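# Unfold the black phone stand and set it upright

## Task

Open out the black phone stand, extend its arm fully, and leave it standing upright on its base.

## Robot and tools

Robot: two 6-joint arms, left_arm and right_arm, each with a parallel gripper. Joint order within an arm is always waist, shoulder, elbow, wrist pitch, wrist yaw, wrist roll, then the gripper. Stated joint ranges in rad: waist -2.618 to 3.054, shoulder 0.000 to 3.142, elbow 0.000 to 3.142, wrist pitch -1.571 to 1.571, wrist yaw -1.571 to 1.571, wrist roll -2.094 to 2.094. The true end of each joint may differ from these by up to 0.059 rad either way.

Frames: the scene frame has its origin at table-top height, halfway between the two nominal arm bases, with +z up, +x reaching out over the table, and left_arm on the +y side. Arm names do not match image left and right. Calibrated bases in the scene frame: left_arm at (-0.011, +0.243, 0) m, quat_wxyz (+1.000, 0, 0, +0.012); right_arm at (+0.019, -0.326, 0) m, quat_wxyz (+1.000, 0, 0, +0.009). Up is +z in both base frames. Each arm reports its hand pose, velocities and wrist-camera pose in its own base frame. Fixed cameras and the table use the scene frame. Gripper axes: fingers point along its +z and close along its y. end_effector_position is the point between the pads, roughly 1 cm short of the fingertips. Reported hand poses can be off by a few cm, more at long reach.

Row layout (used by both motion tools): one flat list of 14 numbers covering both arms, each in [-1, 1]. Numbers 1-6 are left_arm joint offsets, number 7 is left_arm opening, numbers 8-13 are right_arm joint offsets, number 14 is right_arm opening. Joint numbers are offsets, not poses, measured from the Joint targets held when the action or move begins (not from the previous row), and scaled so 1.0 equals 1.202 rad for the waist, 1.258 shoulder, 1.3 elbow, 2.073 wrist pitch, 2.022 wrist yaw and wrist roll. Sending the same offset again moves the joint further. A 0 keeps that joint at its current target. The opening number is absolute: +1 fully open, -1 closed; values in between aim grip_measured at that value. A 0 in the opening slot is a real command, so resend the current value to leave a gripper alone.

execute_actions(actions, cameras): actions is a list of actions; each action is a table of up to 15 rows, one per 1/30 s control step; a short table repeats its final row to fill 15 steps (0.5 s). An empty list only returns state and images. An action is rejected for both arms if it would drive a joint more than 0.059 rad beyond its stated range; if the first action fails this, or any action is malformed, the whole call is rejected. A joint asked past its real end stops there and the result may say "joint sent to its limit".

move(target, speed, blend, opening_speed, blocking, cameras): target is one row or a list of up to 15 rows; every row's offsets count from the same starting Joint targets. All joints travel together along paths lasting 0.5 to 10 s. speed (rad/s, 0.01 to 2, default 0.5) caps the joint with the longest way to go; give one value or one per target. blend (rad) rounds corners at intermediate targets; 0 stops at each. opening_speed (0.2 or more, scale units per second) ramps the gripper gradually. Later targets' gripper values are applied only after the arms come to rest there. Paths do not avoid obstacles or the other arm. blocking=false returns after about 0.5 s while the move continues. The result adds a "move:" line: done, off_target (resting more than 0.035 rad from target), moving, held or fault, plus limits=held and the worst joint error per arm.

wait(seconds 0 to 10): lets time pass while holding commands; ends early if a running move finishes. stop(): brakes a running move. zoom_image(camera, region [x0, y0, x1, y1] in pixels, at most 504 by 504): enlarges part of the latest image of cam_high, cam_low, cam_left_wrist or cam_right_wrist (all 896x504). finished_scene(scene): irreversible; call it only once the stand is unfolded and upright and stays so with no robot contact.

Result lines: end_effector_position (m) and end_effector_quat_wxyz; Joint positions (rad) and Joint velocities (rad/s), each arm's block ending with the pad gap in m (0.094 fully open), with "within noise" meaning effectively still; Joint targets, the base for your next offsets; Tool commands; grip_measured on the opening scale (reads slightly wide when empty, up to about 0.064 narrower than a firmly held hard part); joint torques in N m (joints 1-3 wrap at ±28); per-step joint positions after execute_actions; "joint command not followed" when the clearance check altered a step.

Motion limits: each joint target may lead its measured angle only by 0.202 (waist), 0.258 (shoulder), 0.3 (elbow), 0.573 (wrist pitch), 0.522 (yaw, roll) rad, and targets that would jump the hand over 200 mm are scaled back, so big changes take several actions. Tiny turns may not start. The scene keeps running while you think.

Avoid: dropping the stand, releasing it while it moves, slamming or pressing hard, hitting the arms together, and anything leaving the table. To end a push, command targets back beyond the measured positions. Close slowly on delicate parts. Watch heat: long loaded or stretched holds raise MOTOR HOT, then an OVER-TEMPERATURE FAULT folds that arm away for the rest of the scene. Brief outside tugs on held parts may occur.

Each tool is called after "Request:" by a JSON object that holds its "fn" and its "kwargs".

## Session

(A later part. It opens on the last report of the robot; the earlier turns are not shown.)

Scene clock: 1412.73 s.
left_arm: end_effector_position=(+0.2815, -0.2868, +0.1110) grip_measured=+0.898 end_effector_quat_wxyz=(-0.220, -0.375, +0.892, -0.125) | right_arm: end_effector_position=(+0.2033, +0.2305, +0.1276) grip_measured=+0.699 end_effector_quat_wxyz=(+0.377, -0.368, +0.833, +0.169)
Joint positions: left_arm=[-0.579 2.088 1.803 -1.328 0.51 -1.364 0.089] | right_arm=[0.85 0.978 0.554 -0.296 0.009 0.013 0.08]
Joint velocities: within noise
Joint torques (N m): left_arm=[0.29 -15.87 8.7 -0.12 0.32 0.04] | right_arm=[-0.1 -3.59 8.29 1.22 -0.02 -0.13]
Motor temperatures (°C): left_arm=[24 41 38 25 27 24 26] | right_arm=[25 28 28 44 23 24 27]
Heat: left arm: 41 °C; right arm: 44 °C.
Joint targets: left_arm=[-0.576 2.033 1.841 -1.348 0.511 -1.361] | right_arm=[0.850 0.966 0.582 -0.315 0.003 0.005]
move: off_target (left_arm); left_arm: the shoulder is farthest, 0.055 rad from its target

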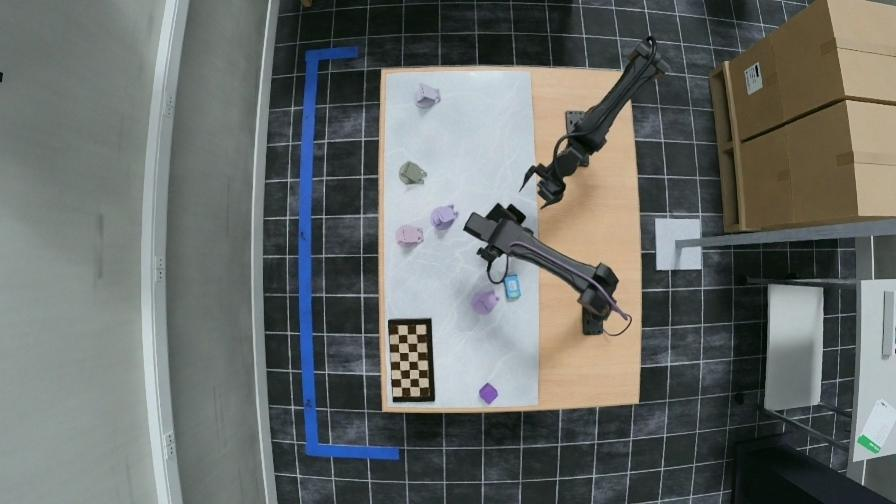

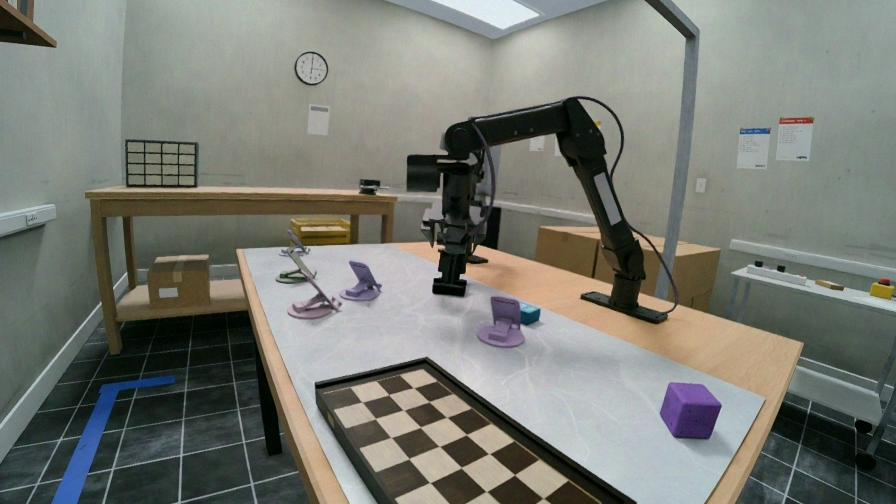

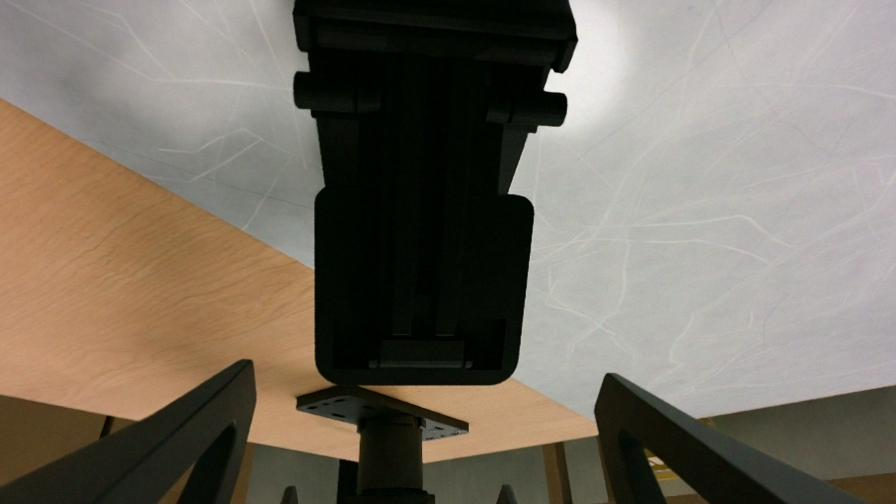

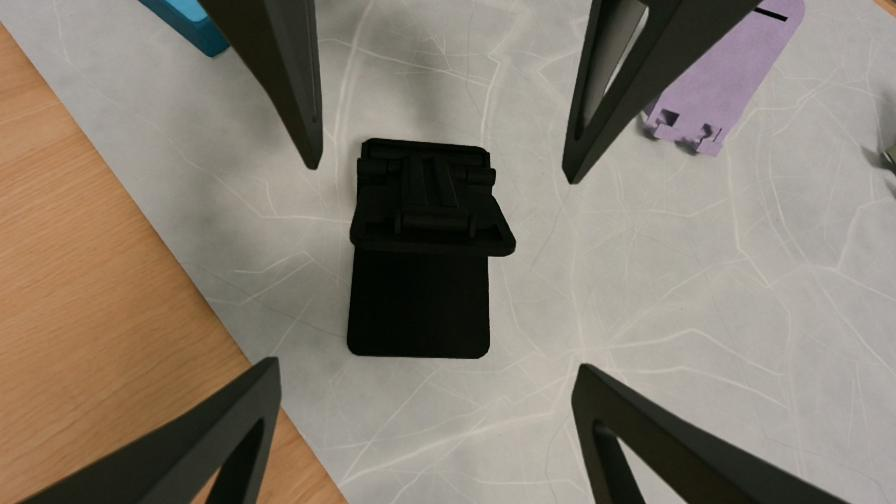

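Request:
{"fn": "move", "kwargs": {"target": [[0, -0.08, 0.0, 0, 0, 0, 0.9, 0, 0, 0, 0, 0, 0, 0.7],[0.19, 0.12, 0.157, -0.085, 0, 0.122, 0.9, 0, 0, 0, 0, 0, 0, 0.7],[0.19, 0.233, 0.157, -0.085, 0, 0.122, 0.8, 0, 0, 0, 0, 0, 0, 0.7]], "speed": 0.4, "blend": 0.04}}

Scene clock: 1435.07 s.
left_arm: end_effector_position=(+0.3442, -0.2160, +0.0771) grip_measured=+0.802 end_effector_quat_wxyz=(-0.253, -0.390, +0.879, -0.110) | right_arm: end_effector_position=(+0.2032, +0.2304, +0.1274) grip_measured=+0.699 end_effector_quat_wxyz=(+0.376, -0.368, +0.833, +0.169)
Joint positions: left_arm=[-0.347 2.315 2.01 -1.503 0.511 -1.119 0.085] | right_arm=[0.85 0.978 0.554 -0.297 0.009 0.013 0.08]
Joint velocities: within noise
Joint torques (N m): left_arm=[-0.14 -11.12 8.17 -0.49 0.31 0.06] | right_arm=[-0.17 -3.29 8.46 1.27 -0.06 -0.1]
Motor temperatures (°C): left_arm=[24 42 37 25 27 24 25] | right_arm=[25 27 30 44 23 24 27]
Heat: left arm: 42 °C; right arm: 44 °C.
Joint targets: left_arm=[-0.348 2.326 2.045 -1.524 0.511 -1.115] | right_arm=[0.850 0.966 0.582 -0.314 0.003 0.005]
move: done

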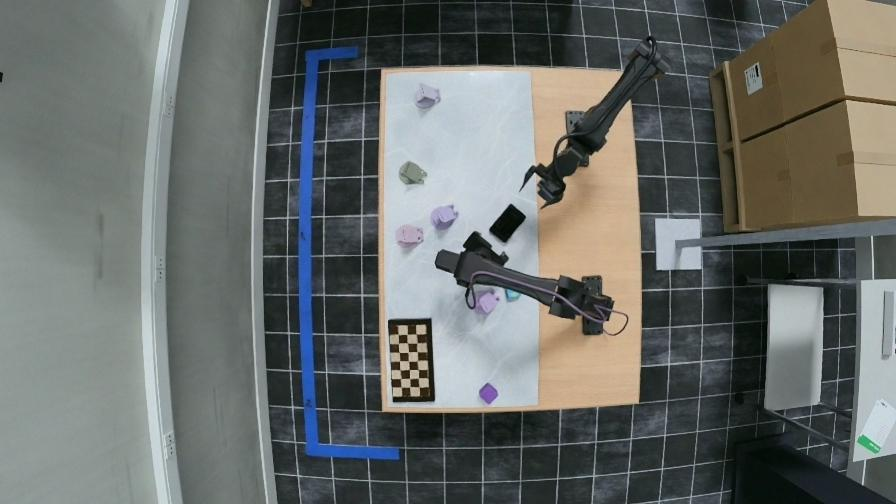

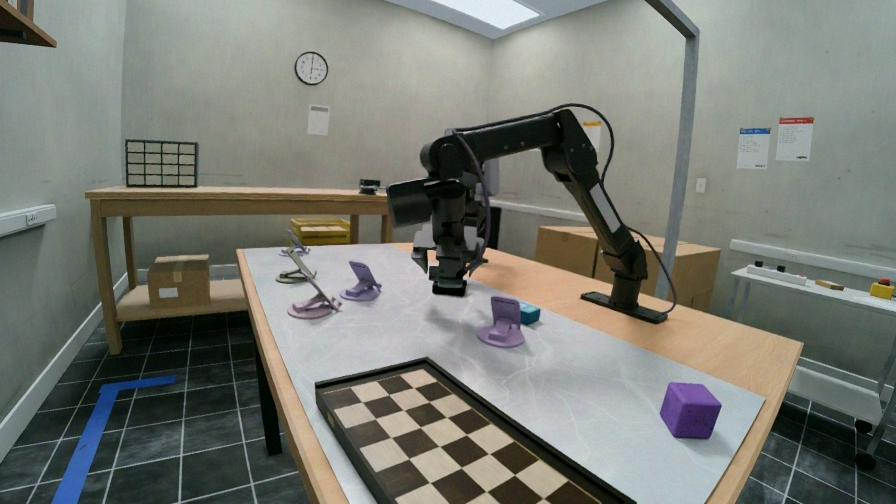

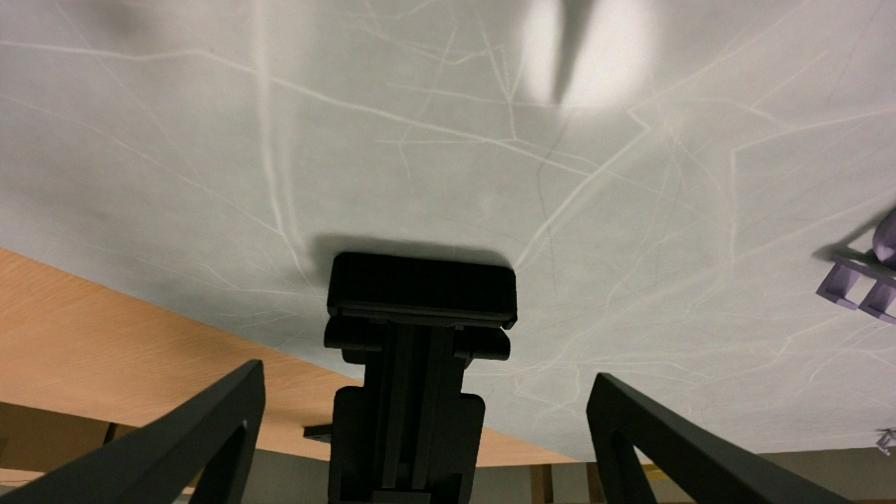

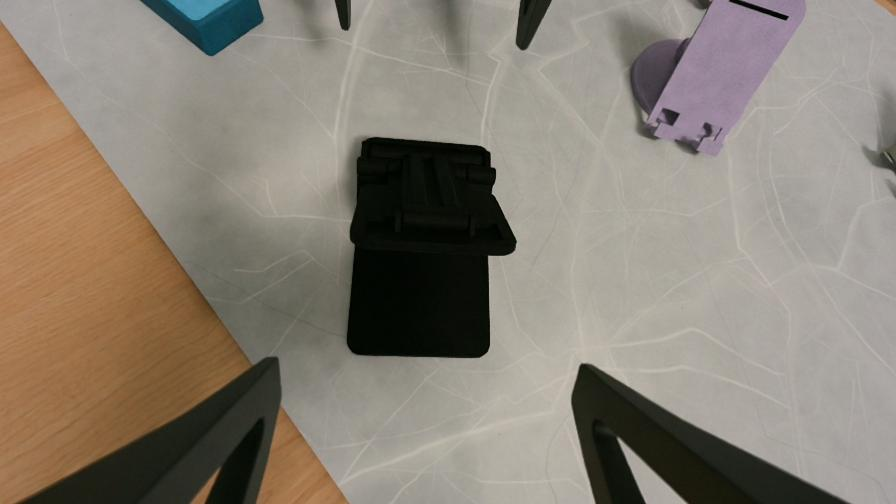

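Request:
{"fn": "move", "kwargs": {"target": [-0.061, -0.029, -0.217, 0.138, 0.004, -0.039, 0.8, 0, 0, 0, 0, 0, 0, 0.7], "speed": 0.25, "cameras": ["cam_left_wrist","cam_right_wrist"]}}

Scene clock: 1443.47 s.
left_arm: end_effector_position=(+0.3215, -0.2344, +0.0249) grip_measured=+0.802 end_effector_quat_wxyz=(-0.262, -0.391, +0.877, -0.100) | right_arm: end_effector_position=(+0.2032, +0.2303, +0.1274) grip_measured=+0.699 end_effector_quat_wxyz=(+0.376, -0.368, +0.833, +0.169)
Joint positions: left_arm=[-0.407 2.311 1.788 -1.282 0.524 -1.183 0.085] | right_arm=[0.85 0.978 0.554 -0.297 0.009 0.013 0.08]
Joint velocities: within noise
Joint torques (N m): left_arm=[-1.4 -13.67 3.25 0.13 0.25 -0.1] | right_arm=[0.03 -3.55 8.43 1.3 -0.06 -0.07]
Motor temperatures (°C): left_arm=[24 42 37 25 26 24 25] | right_arm=[25 27 30 44 23 24 26]
Heat: left arm: 42 °C; right arm: 44 °C.
Joint targets: left_arm=[-0.421 2.289 1.763 -1.238 0.519 -1.194] | right_arm=[0.850 0.966 0.582 -0.314 0.003 0.005]
move: off_target (left_arm); left_arm: the wrist pitch is farthest, 0.044 rad from its target
Images, in order (width x height): cam_left_wrist 896x504, cam_right_wrist 896x504.

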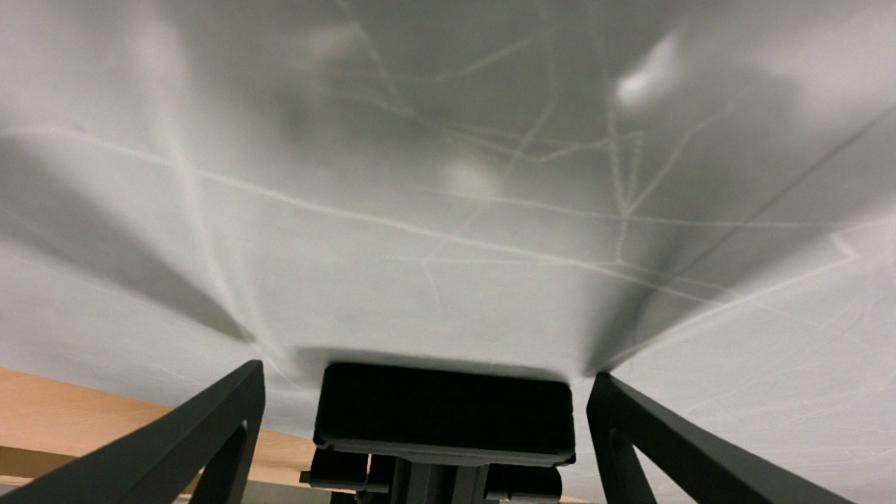

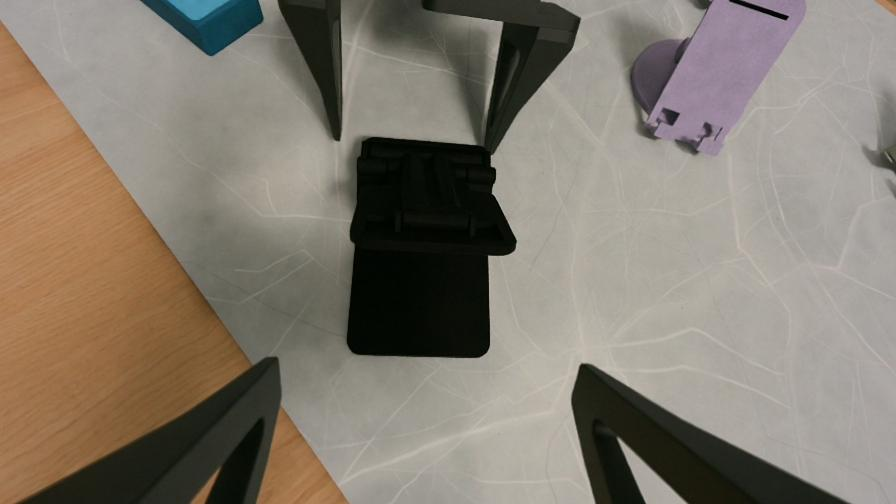

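Request:
{"fn": "move", "kwargs": {"target": [-0.02, -0.032, 0, -0.01, 0, 0, 0.8, 0, 0, 0, 0, 0, 0, 0.7], "speed": 0.15, "cameras": ["cam_left_wrist","cam_right_wrist"]}}

Scene clock: 1451.50 s.
left_arm: end_effector_position=(+0.3147, -0.2451, +0.0252) grip_measured=+0.801 end_effector_quat_wxyz=(-0.260, -0.377, +0.883, -0.100) | right_arm: end_effector_position=(+0.2032, +0.2303, +0.1274) grip_measured=+0.699 end_effector_quat_wxyz=(+0.376, -0.368, +0.833, +0.169)
Joint positions: left_arm=[-0.439 2.303 1.778 -1.268 0.524 -1.186 0.085] | right_arm=[0.85 0.978 0.554 -0.297 0.009 0.013 0.08]
Joint velocities: within noise
Joint torques (N m): left_arm=[-0.66 -16.65 4.03 -0.17 0.25 -0.07] | right_arm=[-0.1 -3.6 8.4 1.28 -0.05 -0.09]
Motor temperatures (°C): left_arm=[24 44 36 25 26 24 25] | right_arm=[25 27 30 43 23 24 26]
Heat: left arm: 44 °C; right arm: 43 °C.
Joint targets: left_arm=[-0.445 2.249 1.763 -1.259 0.519 -1.194] | right_arm=[0.850 0.966 0.582 -0.314 0.003 0.005]
move: off_target (left_arm); left_arm: the shoulder is farthest, 0.054 rad from its target
Images, in order (width x height): cam_left_wrist 896x504, cam_right_wrist 896x504.

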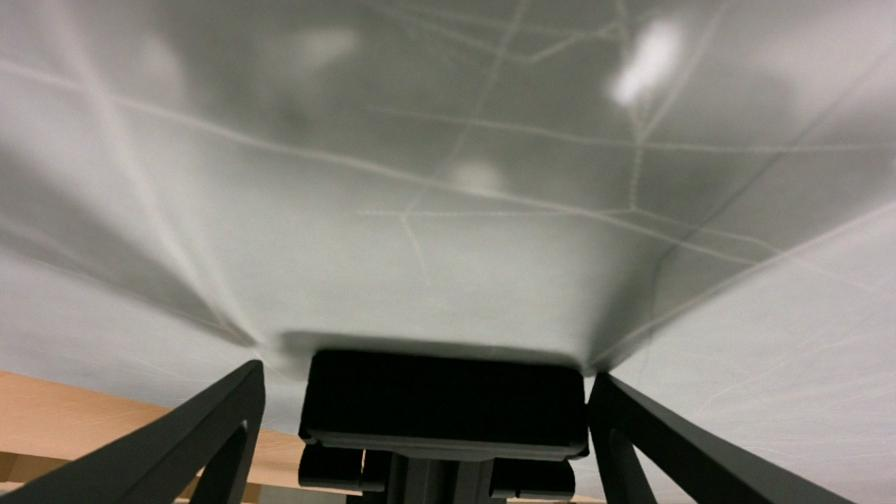

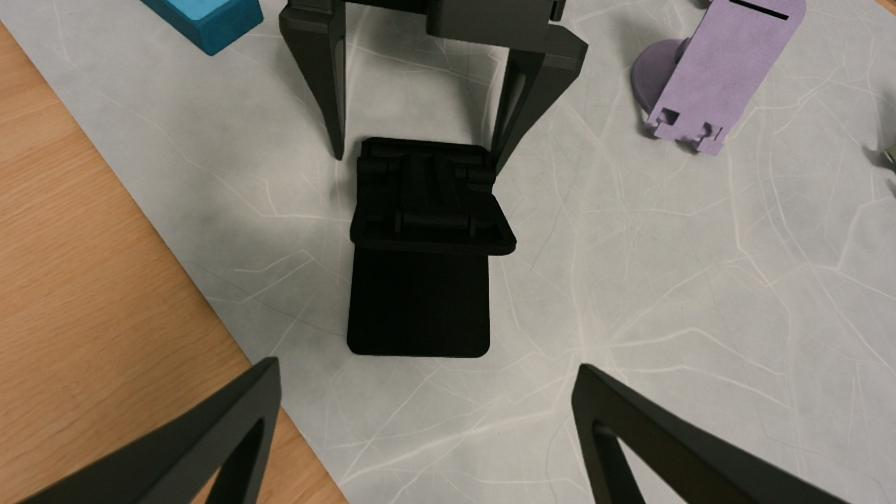

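Request:
{"fn": "move", "kwargs": {"target": [-0.01, -0.02, 0, 0.012, 0, 0, 0.8, 0, 0, 0, 0, 0, 0, 0.7], "speed": 0.15, "cameras": ["cam_left_wrist"]}}

Scene clock: 1456.07 s.
left_arm: end_effector_position=(+0.3179, -0.2515, +0.0318) grip_measured=+0.801 end_effector_quat_wxyz=(-0.247, -0.368, +0.889, -0.113) | right_arm: end_effector_position=(+0.2032, +0.2303, +0.1274) grip_measured=+0.699 end_effector_quat_wxyz=(+0.376, -0.368, +0.833, +0.169)
Joint positions: left_arm=[-0.451 2.282 1.778 -1.246 0.523 -1.188 0.085] | right_arm=[0.85 0.978 0.554 -0.297 0.009 0.013 0.08]
Joint velocities: within noise
Joint torques (N m): left_arm=[-0.62 -17.09 4.11 -0.08 0.28 -0.04] | right_arm=[-0.02 -3.69 8.43 1.28 -0.04 -0.08]
Motor temperatures (°C): left_arm=[24 45 36 25 26 24 25] | right_arm=[25 27 30 43 23 24 26]
Heat: left arm: 45 °C; right arm: 43 °C.
Joint targets: left_arm=[-0.457 2.224 1.763 -1.234 0.519 -1.194] | right_arm=[0.850 0.966 0.582 -0.314 0.003 0.005]
move: off_target (left_arm); left_arm: the shoulder is farthest, 0.058 rad from its target
Images, in order (width x height): cam_left_wrist 896x504.

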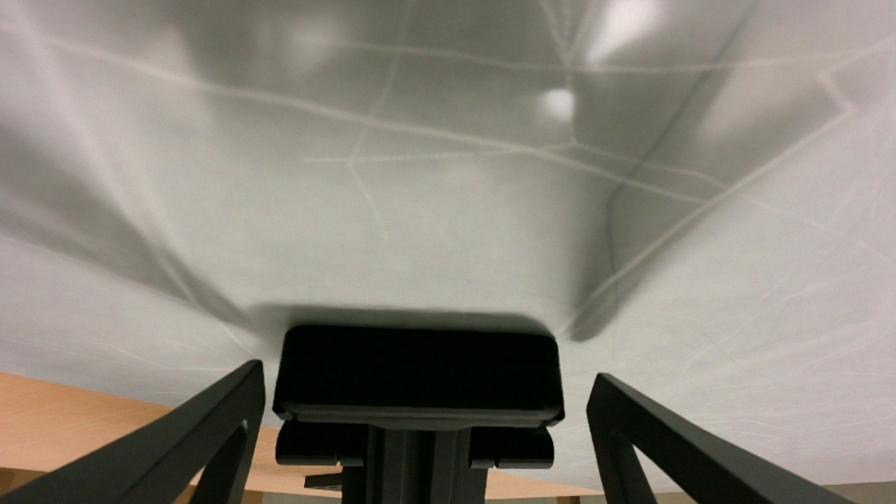

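Request:
{"fn": "move", "kwargs": {"target": [[0, 0.0, 0, -0.006, 0, 0, 0.8, 0, 0, 0, 0, 0, 0, 0.7],[0, 0.0, 0, -0.006, 0, 0, 0.1, 0, 0, 0, 0, 0, 0, 0.7]], "speed": 0.15, "opening_speed": 0.5, "cameras": ["cam_left_wrist","cam_right_wrist"]}}

Scene clock: 1461.20 s.
left_arm: end_effector_position=(+0.3181, -0.2514, +0.0317) grip_measured=+0.457 end_effector_quat_wxyz=(-0.246, -0.368, +0.889, -0.113) | right_arm: end_effector_position=(+0.2031, +0.2303, +0.1273) grip_measured=+0.699 end_effector_quat_wxyz=(+0.376, -0.369, +0.833, +0.169)
Joint positions: left_arm=[-0.451 2.282 1.778 -1.245 0.521 -1.188 0.068] | right_arm=[0.85 0.978 0.554 -0.297 0.009 0.013 0.08]
Joint velocities: within noise
Joint torques (N m): left_arm=[-0.68 -17.13 4.1 -0.21 0.28 -0.03] | right_arm=[0.09 -3.49 8.39 1.26 -0.01 -0.1]
Motor temperatures (°C): left_arm=[24 48 36 25 26 24 25] | right_arm=[25 27 30 43 23 24 26]
Heat: left arm: 48 °C; right arm: 43 °C.
Joint targets: left_arm=[-0.457 2.224 1.763 -1.246 0.519 -1.194] | right_arm=[0.850 0.966 0.582 -0.315 0.003 0.005]
move: off_target (left_arm); target 2's new numbers were sent with left_arm's shoulder 0.058 rad from that target; left_arm: the shoulder is farthest, 0.058 rad from its target
Images, in order (width x height): cam_left_wrist 896x504, cam_right_wrist 896x504.

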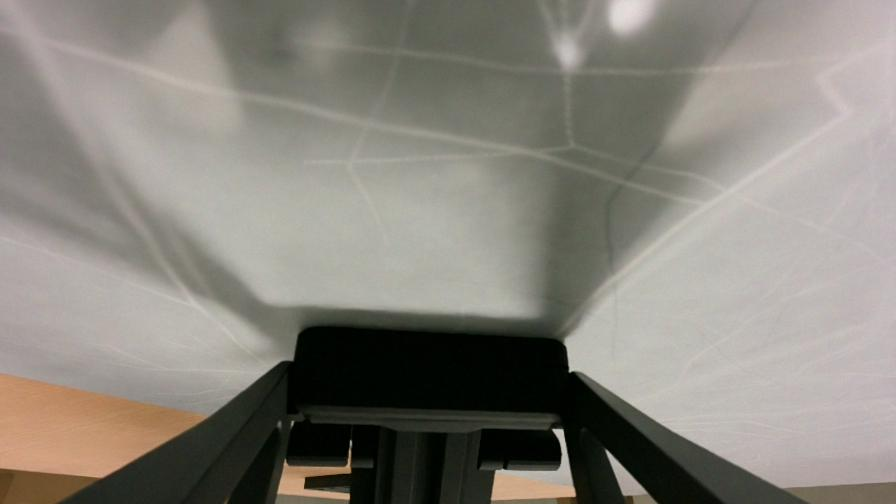

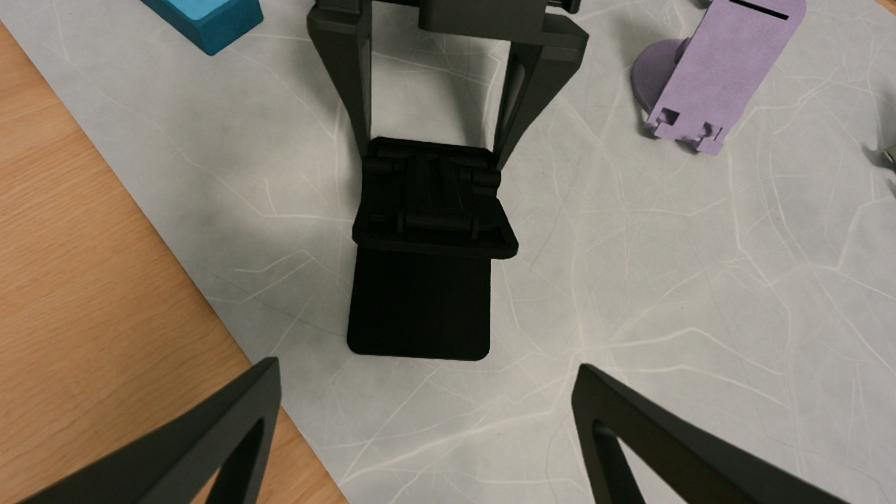

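Request:
{"fn": "move", "kwargs": {"target": [0, 0.045, 0.0, 0, 0, 0, 0.0, 0, 0.157, -0.142, 0.228, 0, 0, 0.75], "speed": 0.4, "cameras": ["cam_left_wrist","cam_right_wrist"]}}

Scene clock: 1487.00 s.
left_arm: end_effector_position=(+0.3181, -0.2514, +0.0317) grip_measured=+0.457 end_effector_quat_wxyz=(-0.246, -0.368, +0.889, -0.113) | right_arm: end_effector_position=(+0.2249, +0.2552, +0.0981) grip_measured=+0.749 end_effector_quat_wxyz=(+0.425, -0.358, +0.809, +0.192)
Joint positions: left_arm=[-0.451 2.282 1.778 -1.245 0.521 -1.188 0.068] | right_arm=[0.85 1.159 0.414 0.144 0.009 0.013 0.082]
Joint velocities: within noise
Joint torques (N m): left_arm=[-0.68 -11.89 4.11 -0.21 0.27 -0.06] | right_arm=[-0.1 -3.29 4.52 1.73 -0.1 -0.11]
Motor temperatures (°C): left_arm=[24 54 35 25 26 24 26] | right_arm=[25 27 30 42 23 24 26]
Heat: left arm: 54 °C; right arm: 42 °C.
Joint targets: left_arm=[-0.457 2.280 1.763 -1.246 0.519 -1.194] | right_arm=[0.850 1.163 0.397 0.158 0.003 0.005]
move: done
Images, in order (width x height): cam_left_wrist 896x504, cam_right_wrist 896x504.

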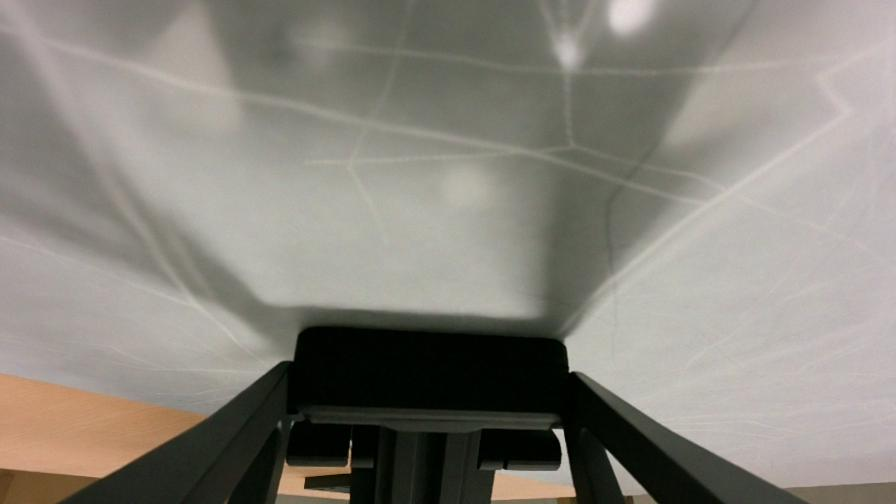

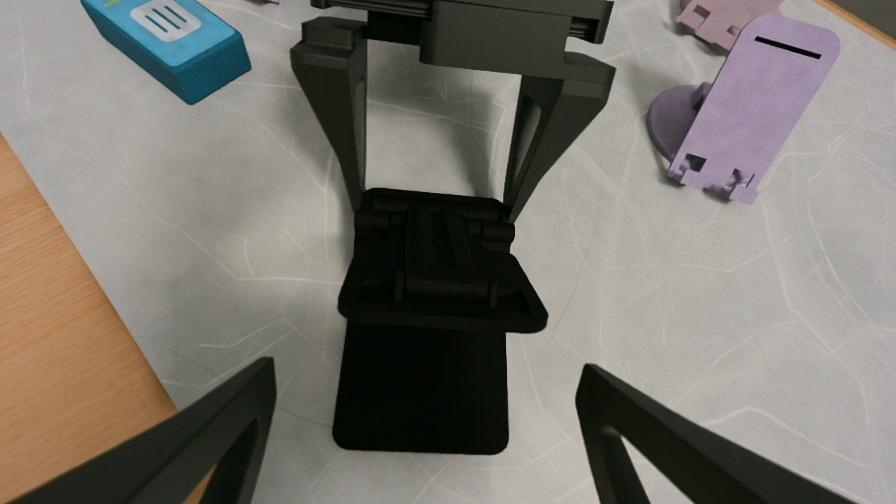

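Request:
{"fn": "move", "kwargs": {"target": [0, 0.0, 0.0, 0, 0, 0, 0.0, -0.010, 0.188, 0.067, 0.095, 0, 0, 0.75], "speed": 0.25, "cameras": ["cam_right_wrist"]}}

Scene clock: 1492.83 s.
left_arm: end_effector_position=(+0.3181, -0.2514, +0.0317) grip_measured=+0.457 end_effector_quat_wxyz=(-0.246, -0.368, +0.889, -0.113) | right_arm: end_effector_position=(+0.2474, +0.2784, +0.0778) grip_measured=+0.749 end_effector_quat_wxyz=(+0.428, -0.355, +0.808, +0.192)
Joint positions: left_arm=[-0.451 2.282 1.778 -1.245 0.521 -1.188 0.068] | right_arm=[0.846 1.391 0.456 0.342 0.009 0.013 0.082]
Joint velocities: within noise
Joint torques (N m): left_arm=[-0.66 -11.88 4.11 -0.2 0.27 -0.05] | right_arm=[-0.72 -4.79 7.56 1.71 0 -0.12]
Motor temperatures (°C): left_arm=[24 52 35 25 26 24 26] | right_arm=[25 27 30 42 23 24 26]
Heat: left arm: 52 °C; right arm: 42 °C.
Joint targets: left_arm=[-0.457 2.280 1.763 -1.246 0.519 -1.194] | right_arm=[0.838 1.400 0.484 0.355 0.003 0.005]
move: done
Images, in order (width x height): cam_right_wrist 896x504.

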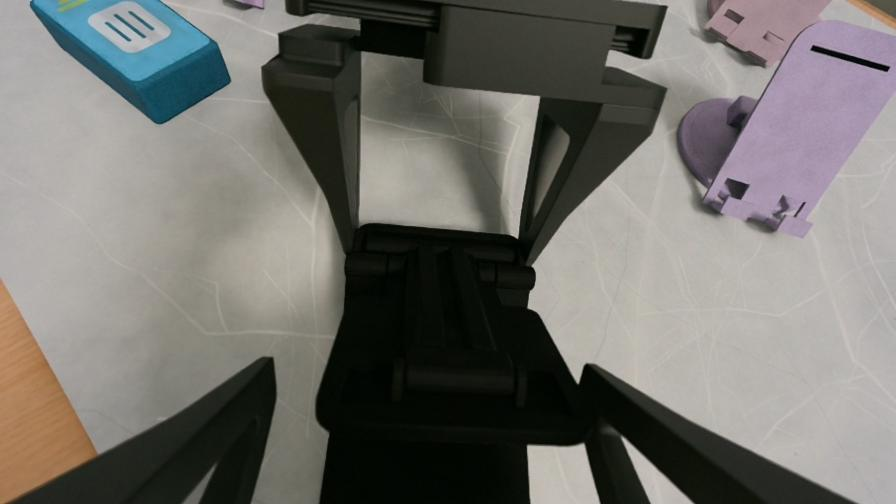

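Request:
{"fn": "move", "kwargs": {"target": [[0, 0.0, 0.0, 0, 0, 0, 0.0, -0.013, 0, 0, 0, 0, 0, 0.8],[0, 0.0, 0.0, 0, 0, 0, 0.0, -0.013, 0, 0, 0, 0, 0, 0.0]], "speed": 0.15, "opening_speed": 0.6, "cameras": ["cam_right_wrist"]}}

Scene clock: 1500.43 s.
left_arm: end_effector_position=(+0.3181, -0.2514, +0.0317) grip_measured=+0.457 end_effector_quat_wxyz=(-0.246, -0.368, +0.889, -0.113) | right_arm: end_effector_position=(+0.2514, +0.2750, +0.0779) grip_measured=+0.324 end_effector_quat_wxyz=(+0.430, -0.350, +0.811, +0.189)
Joint positions: left_arm=[-0.451 2.282 1.778 -1.245 0.521 -1.188 0.068] | right_arm=[0.831 1.391 0.456 0.342 0.008 0.013 0.062]
Joint velocities: within noise
Joint torques (N m): left_arm=[-0.62 -11.85 4.07 -0.2 0.29 -0.03] | right_arm=[-0.69 -4.7 7.38 1.66 -0.03 -0.11]
Motor temperatures (°C): left_arm=[24 50 35 25 26 24 26] | right_arm=[25 27 31 42 23 24 26]
Heat: left arm: 50 °C; right arm: 42 °C.
Joint targets: left_arm=[-0.457 2.280 1.763 -1.246 0.519 -1.194] | right_arm=[0.822 1.400 0.484 0.355 0.003 0.005]
move: done
Images, in order (width x height): cam_right_wrist 896x504.

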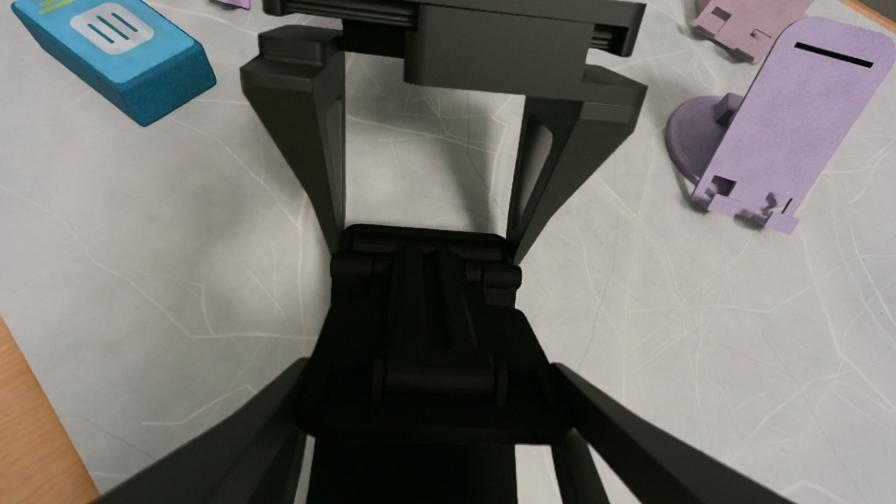

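Request:
{"fn": "move", "kwargs": {"target": [0, 0.04, 0.0, 0, 0, 0, -0.2, 0, -0.12, -0.017, -0.063, 0, 0, -0.2], "speed": 0.12, "cameras": ["cam_right_wrist","cam_left_wrist"]}}

Scene clock: 1507.17 s.
left_arm: end_effector_position=(+0.3080, -0.2634, +0.0328) grip_measured=+0.457 end_effector_quat_wxyz=(-0.277, -0.366, +0.880, -0.123) | right_arm: end_effector_position=(+0.2406, +0.2632, +0.0847) grip_measured=+0.324 end_effector_quat_wxyz=(+0.415, -0.353, +0.818, +0.182)
Joint positions: left_arm=[-0.464 2.296 1.778 -1.256 0.586 -1.19 0.068] | right_arm=[0.831 1.289 0.456 0.204 0.008 0.012 0.062]
Joint velocities: within noise
Joint torques (N m): left_arm=[0.79 -8.76 4.03 -0.14 -0.39 -0.02] | right_arm=[-0.96 -8.43 5.96 1.73 -0.06 -0.13]
Motor temperatures (°C): left_arm=[24 49 35 25 26 24 26] | right_arm=[25 27 32 42 23 24 26]
Heat: left arm: 49 °C; right arm: 42 °C.
Joint targets: left_arm=[-0.457 2.331 1.763 -1.246 0.519 -1.194] | right_arm=[0.822 1.249 0.462 0.225 0.003 0.005]
move: off_target (left_arm, right_arm); left_arm: the wrist yaw is farthest, 0.067 rad from its target; right_arm: the shoulder is farthest, 0.040 rad from its target
Images, in order (width x height): cam_left_wrist 896x504, cam_right_wrist 896x504.

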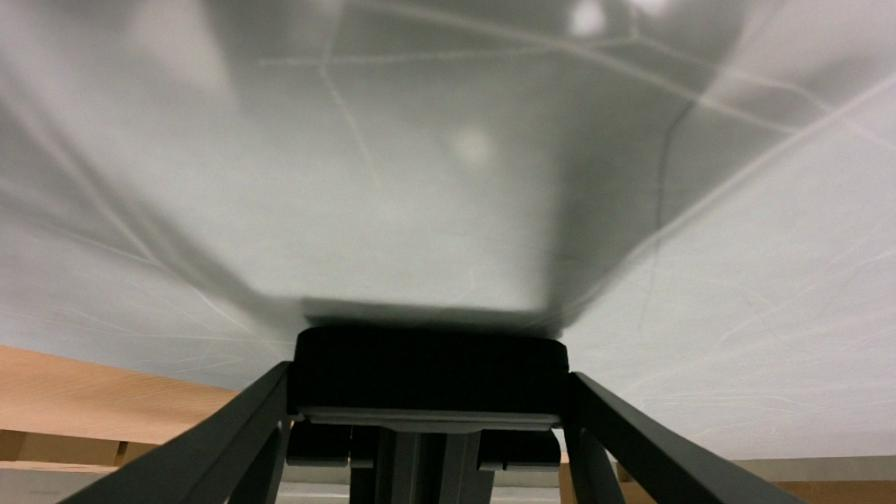

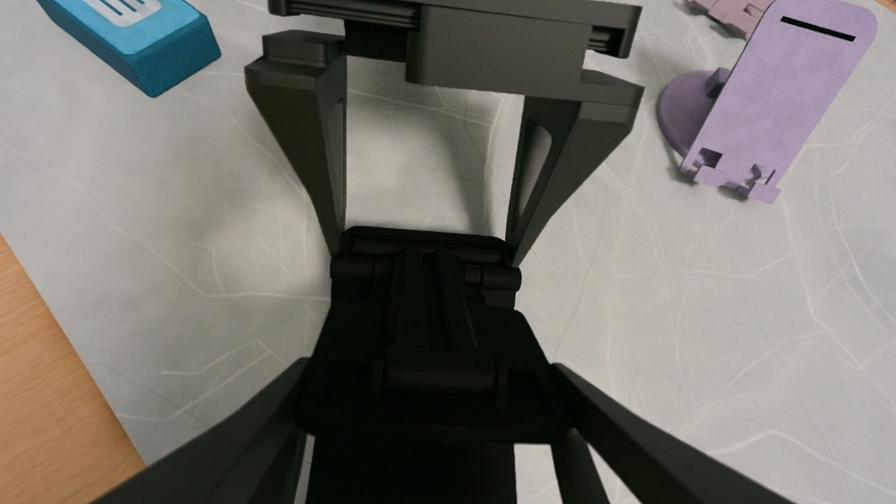

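Request:
{"fn": "move", "kwargs": {"target": [0.058, 0.02, 0.0, 0, -0.08, 0, -0.3, 0, -0.07, -0.01, -0.05, 0, 0, -0.4], "speed": 0.12, "cameras": ["cam_right_wrist","cam_left_wrist"]}}

Scene clock: 1512.73 s.
left_arm: end_effector_position=(+0.3105, -0.2515, +0.0303) grip_measured=+0.457 end_effector_quat_wxyz=(-0.281, -0.376, +0.875, -0.114) | right_arm: end_effector_position=(+0.2327, +0.2586, +0.0978) grip_measured=+0.323 end_effector_quat_wxyz=(+0.416, -0.356, +0.815, +0.190)
Joint positions: left_arm=[-0.438 2.303 1.778 -1.278 0.576 -1.181 0.068] | right_arm=[0.831 1.204 0.456 0.128 -0.008 0.012 0.062]
Joint velocities: within noise
Joint torques (N m): left_arm=[4.96 -7.13 3.96 0.05 -2.1 -0.12] | right_arm=[-0.76 -7.94 5.12 1.5 0.13 -0.08]
Motor temperatures (°C): left_arm=[24 46 35 25 26 24 26] | right_arm=[25 28 32 42 23 24 27]
Heat: left arm: 46 °C; right arm: 42 °C.
Joint targets: left_arm=[-0.387 2.356 1.763 -1.246 0.357 -1.194] | right_arm=[0.822 1.161 0.449 0.121 0.003 0.005]
move: off_target (left_arm, right_arm); left_arm: the wrist yaw is farthest, 0.219 rad from its target; right_arm: the shoulder is farthest, 0.043 rad from its target
Images, in order (width x height): cam_left_wrist 896x504, cam_right_wrist 896x504.

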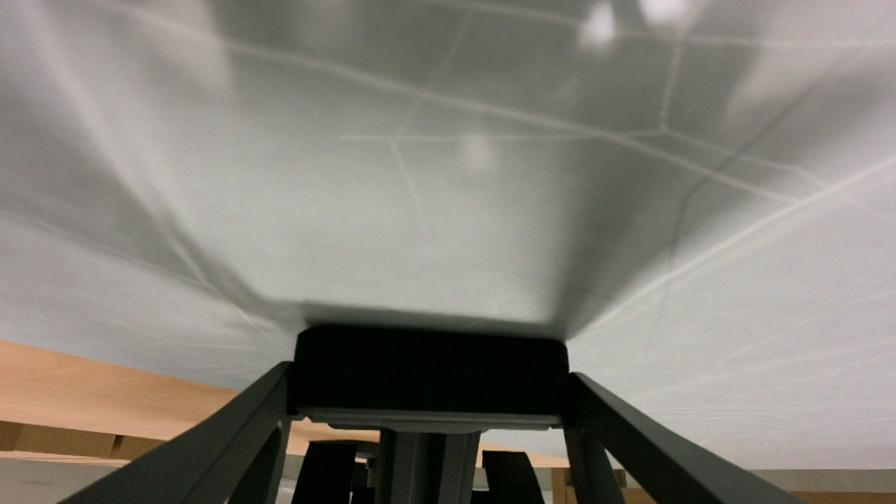

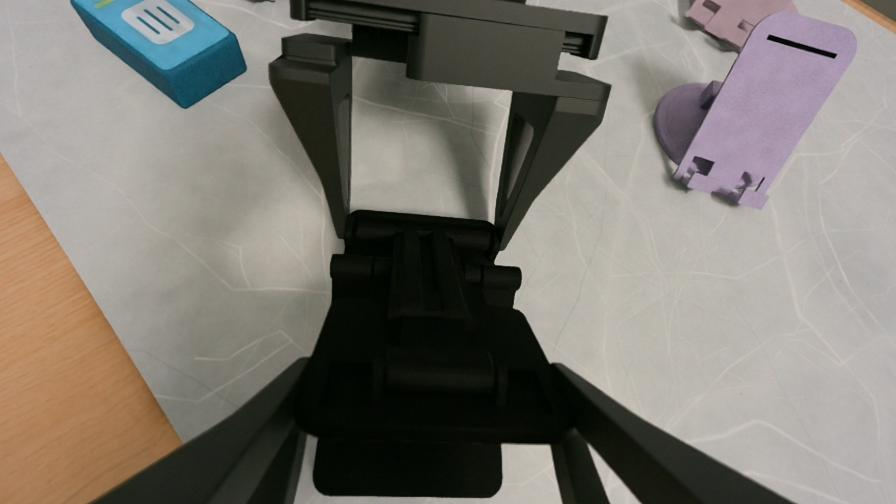

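Request:
{"fn": "move", "kwargs": {"target": [0.015, 0.0, 0.0, 0, -0.02, 0, -0.3, 0, -0.136, -0.015, -0.058, 0, 0, -0.4], "speed": 0.12, "cameras": ["cam_right_wrist","cam_left_wrist"]}}

Scene clock: 1520.20 s.
left_arm: end_effector_position=(+0.3126, -0.2461, +0.0301) grip_measured=+0.457 end_effector_quat_wxyz=(-0.280, -0.380, +0.874, -0.112) | right_arm: end_effector_position=(+0.2182, +0.2439, +0.1190) grip_measured=+0.323 end_effector_quat_wxyz=(+0.426, -0.354, +0.809, +0.197)
Joint positions: left_arm=[-0.425 2.303 1.778 -1.284 0.57 -1.175 0.068] | right_arm=[0.831 1.032 0.44 -0.001 -0.012 0.012 0.062]
Joint velocities: within noise
Joint torques (N m): left_arm=[5.48 -7.15 4.04 0.11 -2.47 -0.18] | right_arm=[-0.7 -6.89 5.5 1.62 0.17 -0.07]
Motor temperatures (°C): left_arm=[24 44 35 25 27 24 26] | right_arm=[25 28 32 42 23 24 27]
Heat: left arm: 44 °C; right arm: 42 °C.
Joint targets: left_arm=[-0.369 2.356 1.763 -1.246 0.317 -1.194] | right_arm=[0.822 0.990 0.430 0.001 0.003 0.005]
move: off_target (left_arm, right_arm); left_arm: the wrist yaw is farthest, 0.253 rad from its target; right_arm: the shoulder is farthest, 0.042 rad from its target
Images, in order (width x height): cam_left_wrist 896x504, cam_right_wrist 896x504.

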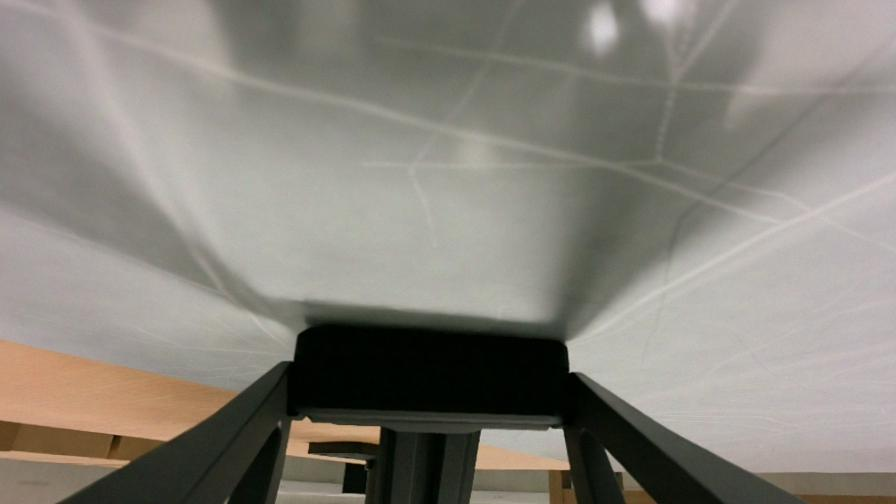

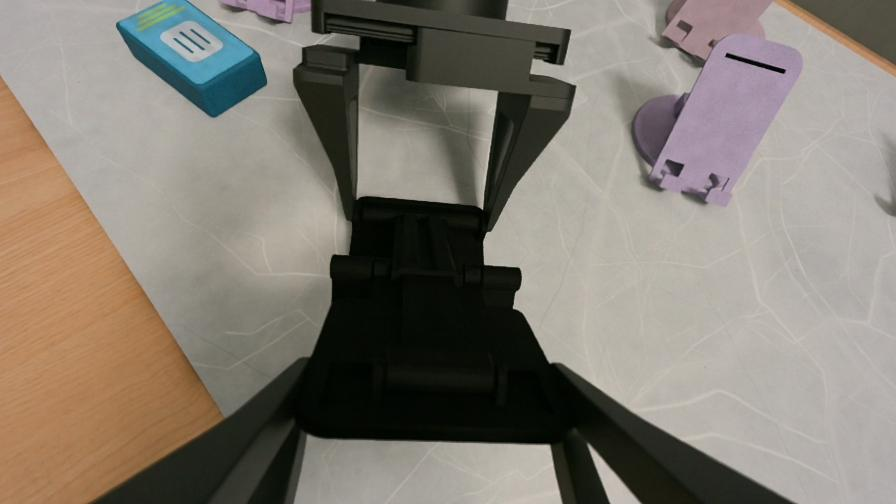

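Request:
{"fn": "move", "kwargs": {"target": [0.0, 0.0, 0.0, 0, 0, 0, -0.3, 0, -0.064, -0.01, -0.03, 0, 0, -0.4], "speed": 0.1, "cameras": ["cam_right_wrist","cam_low"]}}

Scene clock: 1524.90 s.
left_arm: end_effector_position=(+0.3084, -0.2451, +0.0317) grip_measured=+0.457 end_effector_quat_wxyz=(-0.288, -0.383, +0.871, -0.107) | right_arm: end_effector_position=(+0.2102, +0.2376, +0.1229) grip_measured=+0.323 end_effector_quat_wxyz=(+0.426, -0.353, +0.808, +0.203)
Joint positions: left_arm=[-0.425 2.303 1.778 -1.305 0.576 -1.178 0.068] | right_arm=[0.831 0.965 0.424 -0.048 -0.022 0.018 0.062]
Joint velocities: within noise
Joint torques (N m): left_arm=[5.5 -7.17 3.89 0.28 -2.55 -0.13] | right_arm=[-0.69 -7.42 5.82 1.43 0.28 -0.16]
Motor temperatures (°C): left_arm=[25 43 35 25 29 24 26] | right_arm=[25 28 32 42 23 24 27]
Heat: left arm: 43 °C; right arm: 42 °C.
Joint targets: left_arm=[-0.369 2.356 1.763 -1.246 0.317 -1.194] | right_arm=[0.822 0.909 0.417 -0.062 0.003 0.005]
move: off_target (left_arm, right_arm); left_arm: the wrist yaw is farthest, 0.259 rad from its target; right_arm: the shoulder is farthest, 0.055 rad from its target
Images, in order (width x height): cam_low 896x504, cam_right_wrist 896x504.

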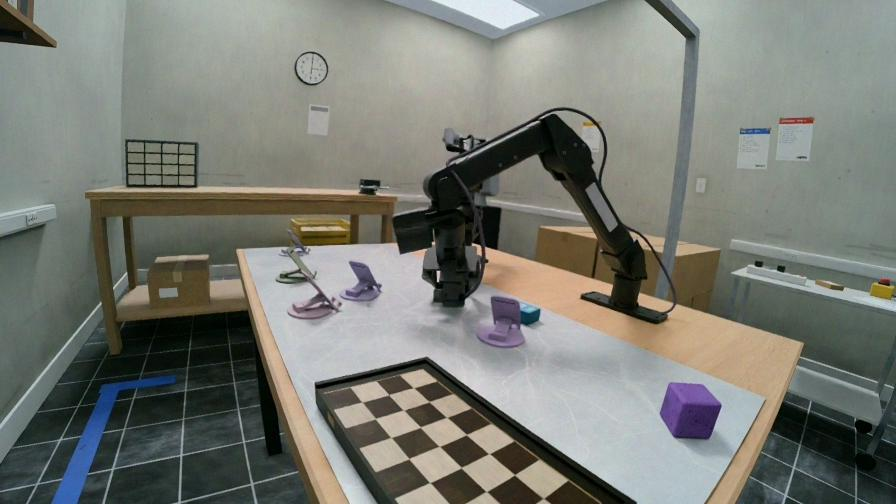

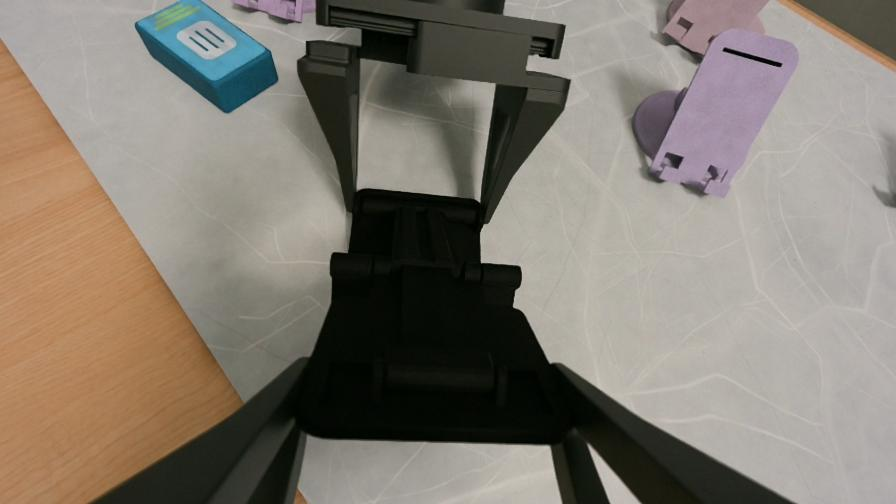

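Request:
{"fn": "move", "kwargs": {"target": [0.0, 0.0, 0.0, 0.01, 0, 0, -0.3, 0, -0.05, -0.01, -0.03, 0, 0, -0.4], "speed": 0.1, "cameras": ["cam_right_wrist","cam_left_wrist"]}}

Scene clock: 1528.80 s.
left_arm: end_effector_position=(+0.3040, -0.2494, +0.0361) grip_measured=+0.457 end_effector_quat_wxyz=(-0.305, -0.385, +0.864, -0.114) | right_arm: end_effector_position=(+0.2038, +0.2309, +0.1253) grip_measured=+0.323 end_effector_quat_wxyz=(+0.427, -0.353, +0.807, +0.204)
Joint positions: left_arm=[-0.426 2.303 1.778 -1.32 0.612 -1.177 0.068] | right_arm=[0.831 0.904 0.41 -0.091 -0.023 0.018 0.062]
Joint velocities: within noise
Joint torques (N m): left_arm=[5.56 -7.15 3.95 0.58 -2.94 -0.15] | right_arm=[-0.9 -7.3 5.87 1.23 0.28 -0.17]
Motor temperatures (°C): left_arm=[25 43 35 25 29 24 26] | right_arm=[25 28 32 42 23 24 27]
Heat: left arm: 43 °C; right arm: 42 °C.
Joint targets: left_arm=[-0.369 2.356 1.763 -1.226 0.317 -1.194] | right_arm=[0.822 0.846 0.404 -0.124 0.003 0.005]
move: off_target (left_arm, right_arm); left_arm: the wrist yaw is farthest, 0.295 rad from its target; right_arm: the shoulder is farthest, 0.058 rad from its target
Images, in order (width x height): cam_left_wrist 896x504, cam_right_wrist 896x504.

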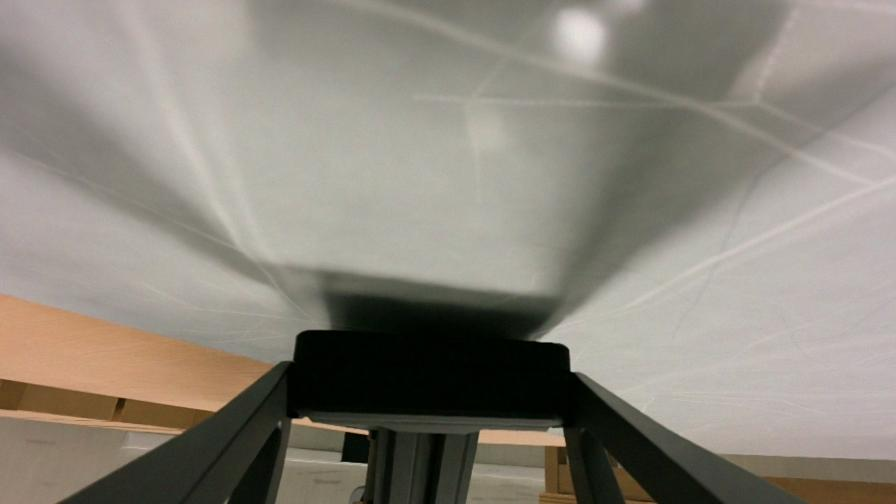

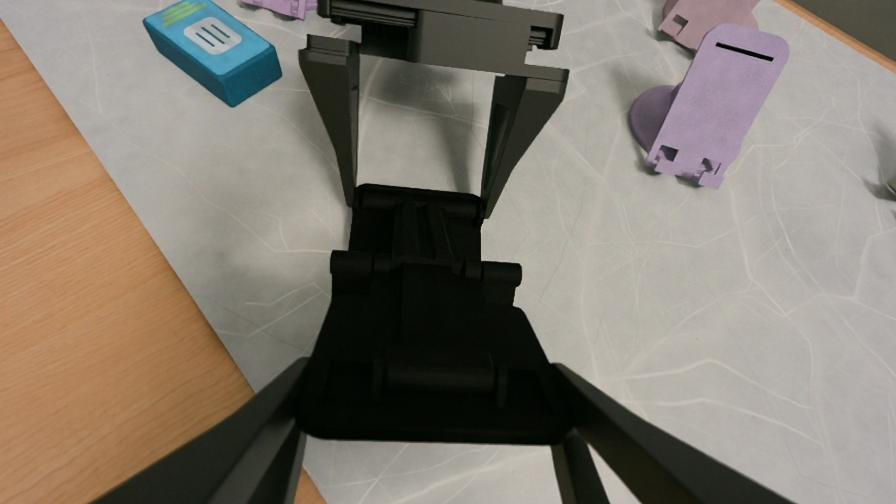

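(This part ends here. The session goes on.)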